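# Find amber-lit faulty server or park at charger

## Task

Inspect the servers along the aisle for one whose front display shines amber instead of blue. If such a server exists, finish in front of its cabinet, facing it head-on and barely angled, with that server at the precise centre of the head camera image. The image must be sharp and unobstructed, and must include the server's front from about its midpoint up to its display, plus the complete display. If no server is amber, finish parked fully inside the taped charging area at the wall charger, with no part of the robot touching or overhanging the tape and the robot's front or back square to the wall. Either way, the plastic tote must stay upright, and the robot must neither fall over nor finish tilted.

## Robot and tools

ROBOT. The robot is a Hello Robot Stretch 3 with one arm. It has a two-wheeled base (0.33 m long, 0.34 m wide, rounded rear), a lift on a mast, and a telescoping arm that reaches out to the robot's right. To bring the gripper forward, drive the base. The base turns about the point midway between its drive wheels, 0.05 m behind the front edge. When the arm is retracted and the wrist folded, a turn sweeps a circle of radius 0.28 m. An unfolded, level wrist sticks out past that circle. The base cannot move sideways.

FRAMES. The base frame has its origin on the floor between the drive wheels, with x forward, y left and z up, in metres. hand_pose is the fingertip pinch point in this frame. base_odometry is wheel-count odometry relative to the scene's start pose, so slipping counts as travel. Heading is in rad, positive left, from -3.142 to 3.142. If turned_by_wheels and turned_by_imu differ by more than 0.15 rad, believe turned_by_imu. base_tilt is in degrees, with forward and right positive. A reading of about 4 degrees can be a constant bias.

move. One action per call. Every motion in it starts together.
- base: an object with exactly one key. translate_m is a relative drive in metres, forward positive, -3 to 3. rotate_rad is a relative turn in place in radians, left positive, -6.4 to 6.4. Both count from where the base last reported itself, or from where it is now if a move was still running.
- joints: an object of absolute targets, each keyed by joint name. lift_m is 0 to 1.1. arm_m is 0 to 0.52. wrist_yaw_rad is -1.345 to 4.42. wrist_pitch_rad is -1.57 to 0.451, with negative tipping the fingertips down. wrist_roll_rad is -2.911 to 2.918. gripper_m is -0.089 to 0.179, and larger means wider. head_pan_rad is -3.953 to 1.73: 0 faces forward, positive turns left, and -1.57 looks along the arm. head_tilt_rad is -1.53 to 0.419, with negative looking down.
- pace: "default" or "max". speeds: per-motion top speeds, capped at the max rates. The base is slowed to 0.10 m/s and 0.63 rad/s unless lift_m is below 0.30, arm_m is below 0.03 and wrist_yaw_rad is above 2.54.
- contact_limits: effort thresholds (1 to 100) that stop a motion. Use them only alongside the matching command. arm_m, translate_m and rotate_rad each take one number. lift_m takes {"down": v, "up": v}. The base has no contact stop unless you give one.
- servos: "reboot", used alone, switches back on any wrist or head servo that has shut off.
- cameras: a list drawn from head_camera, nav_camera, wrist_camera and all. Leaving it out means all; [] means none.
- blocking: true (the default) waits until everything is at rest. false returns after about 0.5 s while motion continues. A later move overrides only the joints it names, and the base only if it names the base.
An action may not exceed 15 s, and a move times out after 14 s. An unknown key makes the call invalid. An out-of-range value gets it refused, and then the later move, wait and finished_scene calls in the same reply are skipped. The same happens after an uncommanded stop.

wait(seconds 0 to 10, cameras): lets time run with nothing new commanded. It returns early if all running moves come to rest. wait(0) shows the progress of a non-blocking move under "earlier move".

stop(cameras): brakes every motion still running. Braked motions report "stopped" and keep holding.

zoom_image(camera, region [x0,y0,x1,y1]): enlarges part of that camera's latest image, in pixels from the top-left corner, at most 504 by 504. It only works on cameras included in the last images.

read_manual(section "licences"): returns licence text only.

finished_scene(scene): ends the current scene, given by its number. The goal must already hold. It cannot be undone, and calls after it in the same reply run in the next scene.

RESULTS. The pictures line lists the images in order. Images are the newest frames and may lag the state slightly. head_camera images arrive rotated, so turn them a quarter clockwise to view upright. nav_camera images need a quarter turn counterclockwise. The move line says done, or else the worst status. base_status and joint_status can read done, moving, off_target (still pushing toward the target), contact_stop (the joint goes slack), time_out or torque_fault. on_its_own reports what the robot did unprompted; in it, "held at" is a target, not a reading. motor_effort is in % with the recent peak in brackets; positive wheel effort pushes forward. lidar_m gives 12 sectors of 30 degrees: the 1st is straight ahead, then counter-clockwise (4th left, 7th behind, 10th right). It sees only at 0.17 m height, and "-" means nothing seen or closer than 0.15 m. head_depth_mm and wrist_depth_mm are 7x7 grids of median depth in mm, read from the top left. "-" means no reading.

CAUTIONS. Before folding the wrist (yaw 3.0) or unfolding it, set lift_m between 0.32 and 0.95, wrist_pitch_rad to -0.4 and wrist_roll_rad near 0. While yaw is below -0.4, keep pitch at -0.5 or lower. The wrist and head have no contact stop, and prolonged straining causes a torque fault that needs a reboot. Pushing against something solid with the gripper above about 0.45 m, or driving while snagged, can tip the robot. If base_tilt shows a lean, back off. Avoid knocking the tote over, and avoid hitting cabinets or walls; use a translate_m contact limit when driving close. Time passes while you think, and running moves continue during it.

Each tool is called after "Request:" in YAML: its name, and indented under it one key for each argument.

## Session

Request:
move:
  joints: {"head_pan_rad": -1.2, "head_tilt_rad": -0.25}
  pace: "max"
  cameras: ["nav_camera"]

Request:
move:
  joints: {"head_pan_rad": 0.9, "head_tilt_rad": -0.25}
  pace: "max"
  cameras: ["nav_camera","head_camera"]

Scene clock: 0.93 s.
move: done
base_odometry: x=+0.000 y=+0.000 heading=+0.000
turned_by_wheels: +0.000
turned_by_imu: +0.000
base_tilt: forward=+1.0 right=-1.4
lidar_m: 1.43 1.15 0.88 0.86 0.92 1.32 1.86 1.07 1.44 1.12 0.68 0.92
head_depth_mm: 1975 2078 2726 3423 2887 2010 1531 / 1048 1413 1584 1725 1906 1908 1523 / 904 982 1079 1150 1236 1332 1424 / 591 756 813 872 948 1030 1140 / 577 605 635 669 709 748 800 / 607 638 671 710 753 801 854 / 641 675 714 756 804 860 924
base_status: not commanded
joint_positions: lift_m=+0.459 arm_m=+0.001 wrist_yaw_rad=+2.956 wrist_pitch_rad=-0.558 wrist_roll_rad=+0.000 gripper_m=+0.037 head_pan_rad=-1.228 head_tilt_rad=-0.249
joint_status: all done
measured_speeds: all 0
motor_effort: left_wheel=+0.4(1.8) right_wheel=-0.6(0.6) lift_m=+23.3(23.3) arm_m=-4.7(4.9) wrist_yaw_rad=+0.0(0.7) wrist_pitch_rad=+2.4(2.9) wrist_roll_rad=+0.2(0.3) gripper_m=+0.1(0.5) head_pan_rad=+0.9(4.7) head_tilt_rad=-1.5(5.8)
hand_pose: x=+0.0166 y=+0.0556 z=+0.4417 quat_wxyz=(+0.257, +0.695, +0.131, +0.659) (m; base frame)
wrist_depth_mm: 137 143 - - - - - / 149 157 - - - - - / - 174 999 - - 987 976 / 899 198 831 870 840 814 824 / 765 709 231 716 710 714 711 / 657 663 128 622 128 629 623 / 590 580 333 411 548 563 555
pictures: nav_camera (sideways)
Images, in order (width x height): nav_camera 672x504.

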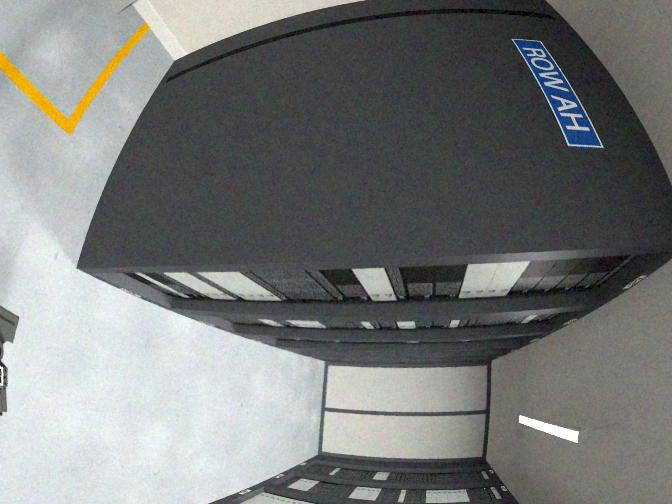

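Scene clock: 2.07 s.
move: done
base_odometry: x=+0.000 y=+0.000 heading=+0.000
turned_by_wheels: +0.000
turned_by_imu: +0.000
base_tilt: forward=+1.0 right=-1.8
lidar_m: 1.43 1.15 0.88 0.87 0.91 1.33 1.87 1.07 1.45 1.13 0.68 0.92
head_depth_mm: 1040 1110 1192 1289 1400 1523 1533 / 967 1026 1094 1175 1267 1377 1447 / 902 954 1016 1084 1164 1246 1351 / 848 895 949 1003 1073 1152 1234 / 798 839 886 934 994 1057 1130 / 753 788 830 877 924 981 1045 / 714 748 782 823 865 916 970
base_status: not commanded
joint_positions: lift_m=+0.459 arm_m=+0.001 wrist_yaw_rad=+2.956 wrist_pitch_rad=-0.558 wrist_roll_rad=+0.000 gripper_m=+0.037 head_pan_rad=+0.938 head_tilt_rad=-0.250
joint_status: all done
measured_speeds: all 0
motor_effort: left_wheel=-0.7(0.8) right_wheel=-0.4(0.8) lift_m=+24.6(24.6) arm_m=-5.7(6.2) wrist_yaw_rad=-0.1(0.5) wrist_pitch_rad=+2.5(2.9) wrist_roll_rad=+0.1(0.3) gripper_m=-0.5(0.6) head_pan_rad=-2.1(5.0) head_tilt_rad=-1.4(4.2)
hand_pose: x=+0.0166 y=+0.0556 z=+0.4417 quat_wxyz=(+0.257, +0.695, +0.131, +0.659) (m; base frame)
wrist_depth_mm: 137 143 - - - - - / 150 157 - - - - - / - 173 994 - - 981 961 / 891 197 823 854 827 831 823 / 769 703 231 718 709 710 705 / 658 656 128 620 128 630 614 / 595 576 331 414 559 560 556
pictures: head_camera (sideways), nav_camera (sideways)
Images, in order (width x height): head_camera 896x504, nav_camera 672x504.

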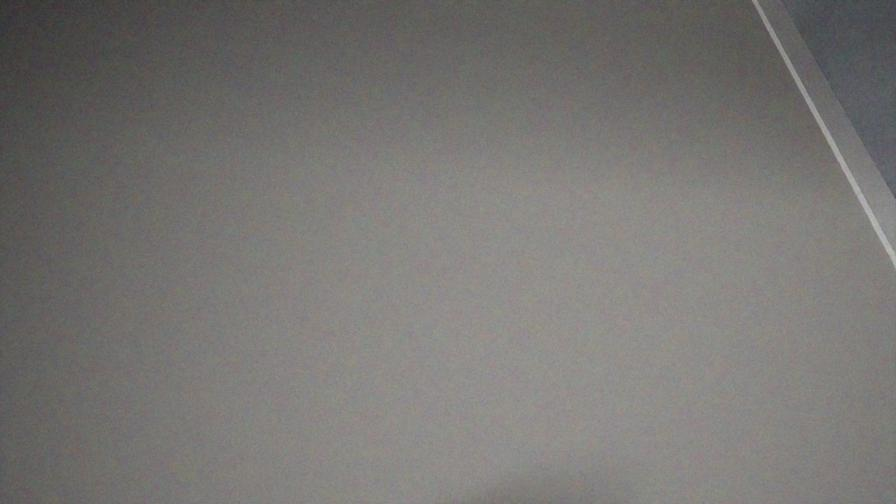

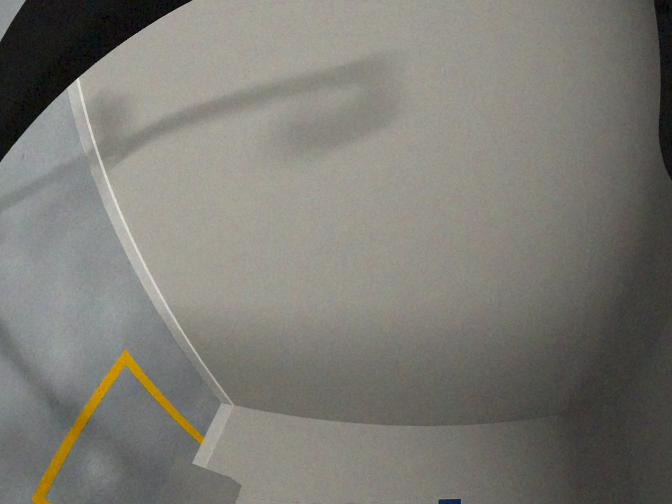

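Request:
move:
  base: {"rotate_rad": -1.97}
  joints: {"lift_m": 0.28, "wrist_pitch_rad": -0.45, "head_pan_rad": 0.3, "head_tilt_rad": -0.25}
  pace: "max"
  cameras: []

Request:
move:
  base: {"translate_m": 0.8}
  pace: "max"
  cameras: ["nav_camera","head_camera"]

Scene clock: 25.57 s.
move: done
base_odometry: x=+0.000 y=+0.000 heading=-1.969
turned_by_wheels: -1.969
turned_by_imu: -2.002
base_tilt: forward=+0.9 right=-1.6
lidar_m: 1.68 0.71 0.68 1.07 1.43 1.05 0.87 0.86 0.96 1.55 1.39 1.07
head_depth_mm: 2811 2522 2486 2350 2347 1963 1530 / 3092 3411 3423 3459 2854 1988 1519 / 2892 3446 3644 3742 2811 1972 1512 / 3189 3448 3589 3740 2803 1951 1498 / 2968 3157 3318 3491 2597 1932 1489 / 1470 1546 1615 1703 1795 1740 1432 / 963 1019 1054 1107 1168 1217 1248
base_status: done
joint_positions: lift_m=+0.280 arm_m=+0.001 wrist_yaw_rad=+2.956 wrist_pitch_rad=-0.472 wrist_roll_rad=+0.000 gripper_m=+0.037 head_pan_rad=+0.298 head_tilt_rad=-0.250
joint_status: all done
measured_speeds: all 0
motor_effort: left_wheel=+8.1(19.3) right_wheel=-11.9(16.9) lift_m=+28.3(28.3) arm_m=-16.4(17.0) wrist_yaw_rad=+0.0(1.0) wrist_pitch_rad=+4.4(5.8) wrist_roll_rad=+0.2(0.3) gripper_m=+0.4(0.9) head_pan_rad=+2.9(3.8) head_tilt_rad=-0.4(3.7)
hand_pose: x=+0.0190 y=+0.0680 z=+0.2808 quat_wxyz=(+0.229, +0.700, +0.101, +0.669) (m; base frame)
wrist_depth_mm: 133 151 - - 816 639 794 / 147 151 - - 856 690 853 / 832 164 834 826 793 732 778 / 680 179 671 660 651 644 632 / 574 210 215 532 528 534 528 / 497 286 128 277 128 467 458 / 259 256 242 249 407 407 408
pictures: none
No camera images: "cameras" was empty.

Scene clock: 29.57 s.
move: done
base_odometry: x=-0.310 y=-0.737 heading=-1.969
turned_by_wheels: +0.000
turned_by_imu: +0.005
base_tilt: forward=+1.0 right=-1.7
lidar_m: 1.17 1.43 0.69 0.63 0.62 1.89 1.62 1.62 1.80 0.63 0.68 0.74
head_depth_mm: 1925 1869 1820 1635 1675 1701 1500 / 2651 2554 2635 2568 2318 1978 1517 / 2686 2754 2918 3085 2807 1961 1506 / 2682 2750 2899 3066 2770 1947 1494 / 2669 2756 2901 3056 2749 1929 1493 / 2628 2504 2617 2751 2547 1921 1487 / 1716 1818 1845 1902 1957 1750 1469
base_status: done
joint_positions: lift_m=+0.280 arm_m=+0.001 wrist_yaw_rad=+2.956 wrist_pitch_rad=-0.471 wrist_roll_rad=+0.000 gripper_m=+0.037 head_pan_rad=+0.300 head_tilt_rad=-0.250
joint_status: not commanded
measured_speeds: all 0
motor_effort: left_wheel=+5.8(15.2) right_wheel=+0.6(10.5) lift_m=+32.4(35.5) arm_m=-14.7(17.0) wrist_yaw_rad=+0.2(0.7) wrist_pitch_rad=+4.2(4.6) wrist_roll_rad=+0.2(0.3) gripper_m=-0.1(0.7) head_pan_rad=+1.9(3.5) head_tilt_rad=+0.4(1.7)
hand_pose: x=+0.0190 y=+0.0680 z=+0.2809 quat_wxyz=(+0.229, +0.700, +0.101, +0.669) (m; base frame)
wrist_depth_mm: 133 151 643 716 857 - - / 146 151 697 787 902 - 991 / 776 165 703 780 793 808 768 / 678 179 676 658 654 648 643 / 575 210 214 536 530 537 528 / 491 286 127 278 128 463 456 / 258 258 243 249 405 406 405
pictures: head_camera (sideways), nav_camera (sideways)
Images, in order (width x height): head_camera 896x504, nav_camera 672x504.

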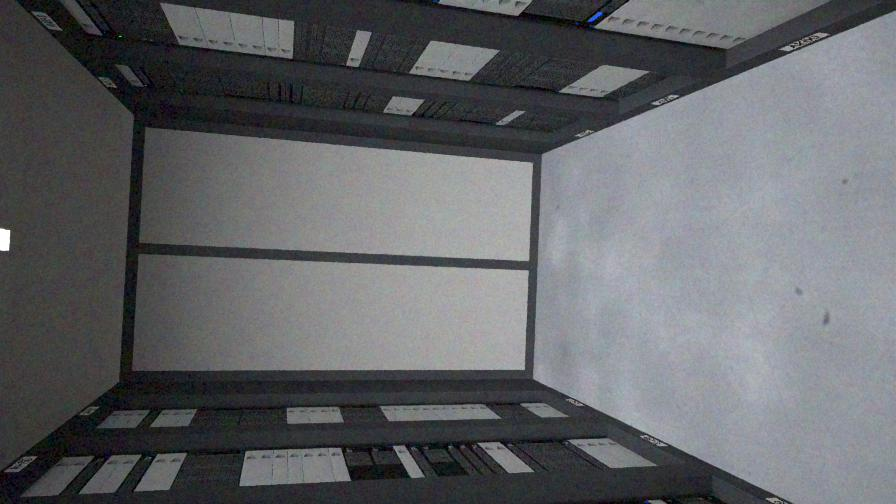

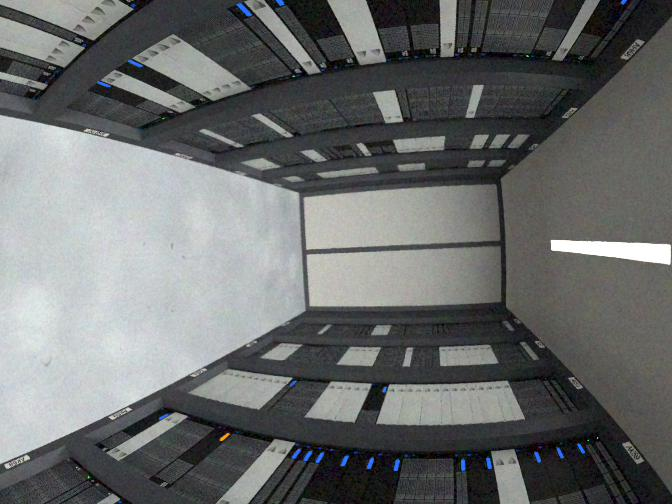

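Request:
move:
  base: {"rotate_rad": 0.71}
  joints: {"head_pan_rad": -1.57, "head_tilt_rad": -0.6}
  pace: "max"
  cameras: []

Request:
move:
  base: {"translate_m": 0.815}
  pace: "max"
  cameras: []

Request:
move:
  base: {"rotate_rad": -0.40}
  pace: "max"
  cameras: ["nav_camera","head_camera"]

Scene clock: 50.37 s.
move: done
base_odometry: x=-0.310 y=-0.737 heading=-1.260
turned_by_wheels: +0.710
turned_by_imu: +0.723
base_tilt: forward=+1.0 right=-1.8
lidar_m: 1.04 0.68 0.62 0.58 1.76 1.62 1.63 2.03 0.64 0.69 0.78 1.71
head_depth_mm: 524 575 636 713 813 905 1139 / 545 600 665 751 858 1002 1131 / 567 626 700 794 917 1083 1162 / 590 657 736 841 982 1175 1176 / 616 688 776 873 1037 1223 1168 / 593 660 751 888 1100 1314 1172 / 656 758 877 1027 1239 1362 1166
base_status: done
joint_positions: lift_m=+0.280 arm_m=+0.001 wrist_yaw_rad=+2.956 wrist_pitch_rad=-0.471 wrist_roll_rad=+0.000 gripper_m=+0.037 head_pan_rad=-1.582 head_tilt_rad=-0.605
joint_status: all done
measured_speeds: translate_m=+0.000 rotate_rad=+0.000 lift_m=+0.000 arm_m=+0.000 wrist_yaw_rad=+0.000 wrist_pitch_rad=+0.000 wrist_roll_rad=+0.000 head_pan_rad=+0.024 head_tilt_rad=+0.000
motor_effort: left_wheel=-8.8(18.4) right_wheel=+9.9(18.0) lift_m=+20.1(25.6) arm_m=-14.4(14.6) wrist_yaw_rad=+0.5(0.7) wrist_pitch_rad=+4.1(4.7) wrist_roll_rad=+0.1(0.4) gripper_m=+0.2(0.7) head_pan_rad=+2.8(4.3) head_tilt_rad=+0.4(6.0)
hand_pose: x=+0.0190 y=+0.0680 z=+0.2809 quat_wxyz=(+0.229, +0.700, +0.101, +0.669) (m; base frame)
wrist_depth_mm: 133 151 - 612 625 595 559 / 146 151 - 684 679 642 621 / 825 164 828 727 707 673 642 / 694 179 669 660 651 633 637 / 580 210 216 535 529 536 526 / 492 286 128 277 129 465 459 / 259 257 242 250 404 408 406
pictures: none
No camera images: "cameras" was empty.

Scene clock: 54.40 s.
move: done
base_odometry: x=-0.061 y=-1.513 heading=-1.260
turned_by_wheels: +0.000
turned_by_imu: +0.006
base_tilt: forward=+1.1 right=-1.6
lidar_m: 0.53 0.35 0.32 0.32 0.40 0.83 2.40 1.07 0.96 0.96 1.24 2.21
head_depth_mm: 773 847 933 1042 1184 1317 1189 / 788 886 986 1107 1259 1373 1188 / 793 878 980 1124 1332 1411 1181 / 874 971 1086 1226 1409 1396 1179 / 915 1022 1150 1329 1531 1390 1175 / 961 1079 1221 1412 1590 1379 1175 / 992 1101 1253 1480 1636 1374 1167
base_status: done
joint_positions: lift_m=+0.280 arm_m=+0.001 wrist_yaw_rad=+2.956 wrist_pitch_rad=-0.471 wrist_roll_rad=+0.000 gripper_m=+0.037 head_pan_rad=-1.570 head_tilt_rad=-0.600
joint_status: not commanded
measured_speeds: all 0
motor_effort: left_wheel=-3.9(8.8) right_wheel=+10.0(18.7) lift_m=+22.4(22.4) arm_m=-16.8(17.4) wrist_yaw_rad=-0.3(0.8) wrist_pitch_rad=+4.2(4.6) wrist_roll_rad=+0.2(0.4) gripper_m=-0.1(0.7) head_pan_rad=+2.3(3.9) head_tilt_rad=+3.6(4.3)
hand_pose: x=+0.0190 y=+0.0680 z=+0.2809 quat_wxyz=(+0.229, +0.700, +0.101, +0.669) (m; base frame)
wrist_depth_mm: 134 149 370 349 332 317 307 / 146 151 405 384 365 347 333 / 521 164 445 424 401 381 357 / 561 178 502 474 444 419 361 / 550 210 214 462 437 447 381 / 489 287 128 277 128 437 424 / 260 258 244 251 403 409 403
pictures: none
No camera images: "cameras" was empty.

Scene clock: 55.60 s.
move: done
base_odometry: x=-0.061 y=-1.513 heading=-1.660
turned_by_wheels: -0.399
turned_by_imu: -0.406
base_tilt: forward=+1.1 right=-1.5
lidar_m: 1.32 0.38 0.33 0.32 0.33 0.37 2.37 2.45 0.97 0.97 0.96 1.30
head_depth_mm: 777 840 932 1112 1321 1425 1196 / 793 883 987 1111 1277 1377 1188 / 795 882 991 1138 1338 1407 1187 / 797 886 998 1138 1336 1400 1180 / 797 888 999 1142 1339 1393 1172 / 799 879 987 1100 1297 1384 1170 / 753 838 971 1128 1347 1384 1164
base_status: done
joint_positions: lift_m=+0.280 arm_m=+0.001 wrist_yaw_rad=+2.956 wrist_pitch_rad=-0.471 wrist_roll_rad=+0.000 gripper_m=+0.037 head_pan_rad=-1.570 head_tilt_rad=-0.599
joint_status: not commanded
measured_speeds: all 0
motor_effort: left_wheel=+10.3(16.4) right_wheel=-10.2(17.6) lift_m=+23.4(23.8) arm_m=-16.6(17.2) wrist_yaw_rad=+0.6(0.7) wrist_pitch_rad=+4.4(4.6) wrist_roll_rad=+0.2(0.4) gripper_m=+0.4(0.7) head_pan_rad=+2.9(3.7) head_tilt_rad=+2.4(4.1)
hand_pose: x=+0.0190 y=+0.0680 z=+0.2809 quat_wxyz=(+0.229, +0.700, +0.101, +0.669) (m; base frame)
wrist_depth_mm: 134 152 333 352 370 345 420 / 144 152 361 387 411 375 473 / 352 163 398 426 453 415 535 / 392 179 444 477 498 464 - / 411 210 216 459 481 517 529 / 412 290 128 279 129 462 460 / 259 257 242 249 408 405 406
pictures: head_camera (sideways), nav_camera (sideways)
Images, in order (width x height): head_camera 896x504, nav_camera 672x504.

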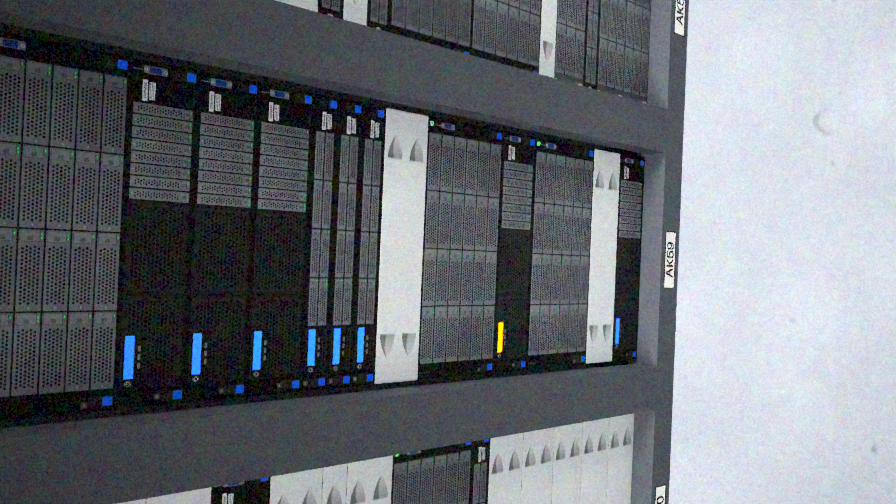

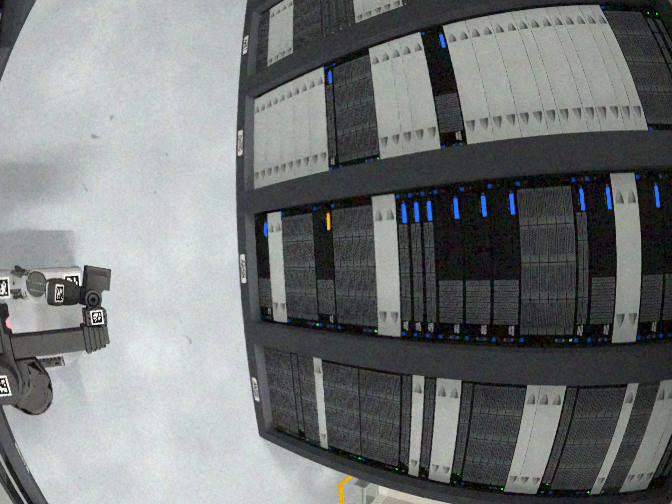

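Request:
move:
  joints: {"head_tilt_rad": -0.697}
  cameras: ["head_camera"]

Scene clock: 59.37 s.
move: done
base_odometry: x=-0.061 y=-1.513 heading=-1.660
turned_by_wheels: +0.000
turned_by_imu: +0.001
base_tilt: forward=+1.1 right=-1.7
lidar_m: 1.32 0.38 0.33 0.32 0.33 0.37 2.36 2.45 0.97 0.96 0.96 1.30
head_depth_mm: 781 865 993 1209 1462 1343 1152 / 803 903 1016 1172 1431 1333 1147 / 802 905 1042 1217 1460 1323 1140 / 803 907 1046 1225 1451 1323 1135 / 807 914 1047 1229 1455 1314 1135 / 800 899 1008 1175 1440 1308 1130 / 763 879 1031 1240 1458 1309 1125
base_status: not commanded
joint_positions: lift_m=+0.280 arm_m=+0.001 wrist_yaw_rad=+2.956 wrist_pitch_rad=-0.471 wrist_roll_rad=+0.000 gripper_m=+0.037 head_pan_rad=-1.570 head_tilt_rad=-0.692
joint_status: all done
measured_speeds: all 0
motor_effort: left_wheel=+8.7(10.5) right_wheel=-10.6(10.9) lift_m=+26.3(26.5) arm_m=-16.4(16.7) wrist_yaw_rad=-0.3(0.5) wrist_pitch_rad=+4.2(4.4) wrist_roll_rad=+0.0(0.3) gripper_m=-0.1(0.9) head_pan_rad=+2.6(3.4) head_tilt_rad=-5.1(5.1)
hand_pose: x=+0.0190 y=+0.0680 z=+0.2809 quat_wxyz=(+0.229, +0.700, +0.101, +0.669) (m; base frame)
wrist_depth_mm: 133 152 335 353 376 343 416 / 144 151 362 385 413 375 470 / 352 164 395 424 451 416 530 / 390 179 442 477 502 462 - / 415 212 215 460 487 515 531 / 410 288 128 277 128 462 462 / 257 256 242 250 403 407 407
pictures: head_camera (sideways)
Images, in order (width x height): head_camera 896x504.

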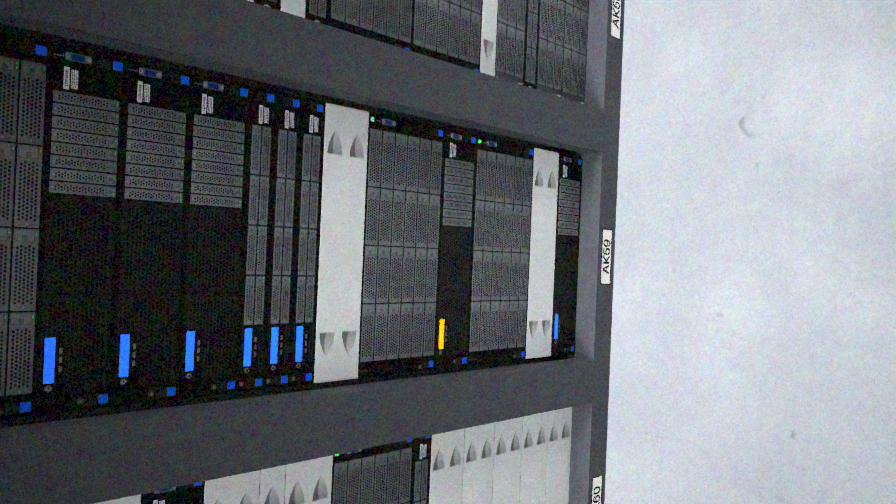

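Request:
move:
  joints: {"head_tilt_rad": -0.703}
  cameras: []

Request:
finished_scene:
  scene: 3

Scene clock: 62.53 s.
move: done
base_odometry: x=-0.061 y=-1.513 heading=-1.660
turned_by_wheels: +0.000
turned_by_imu: +0.001
base_tilt: forward=+1.0 right=-1.8
lidar_m: 1.32 0.38 0.33 0.32 0.33 0.37 2.37 2.45 0.97 0.96 0.96 1.30
head_depth_mm: 782 867 1001 1223 1464 1327 1144 / 802 907 1024 1185 1446 1328 1137 / 804 909 1047 1235 1456 1319 1139 / 807 915 1054 1238 1458 1314 1131 / 809 913 1053 1243 1470 1310 1132 / 804 897 1016 1186 1434 1304 1124 / 764 881 1039 1247 1462 1297 1118
base_status: not commanded
joint_positions: lift_m=+0.280 arm_m=+0.001 wrist_yaw_rad=+2.956 wrist_pitch_rad=-0.471 wrist_roll_rad=+0.000 gripper_m=+0.037 head_pan_rad=-1.570 head_tilt_rad=-0.703
joint_status: all done
measured_speeds: all 0
motor_effort: left_wheel=+9.3(10.3) right_wheel=-10.3(10.6) lift_m=+29.2(29.5) arm_m=-16.3(16.5) wrist_yaw_rad=+0.4(0.7) wrist_pitch_rad=+4.0(4.6) wrist_roll_rad=+0.1(0.3) gripper_m=-0.1(0.4) head_pan_rad=+1.9(2.8) head_tilt_rad=-4.9(5.1)
hand_pose: x=+0.0190 y=+0.0680 z=+0.2809 quat_wxyz=(+0.229, +0.700, +0.101, +0.669) (m; base frame)
wrist_depth_mm: 133 152 333 350 374 346 413 / 144 151 363 386 408 380 473 / 354 165 399 425 453 416 530 / 391 179 442 476 498 467 - / 412 211 214 460 481 523 533 / 408 286 128 278 128 466 461 / 257 257 243 250 405 408 404
pictures: none
No camera images: "cameras" was empty.

The scene is finished: the task was done.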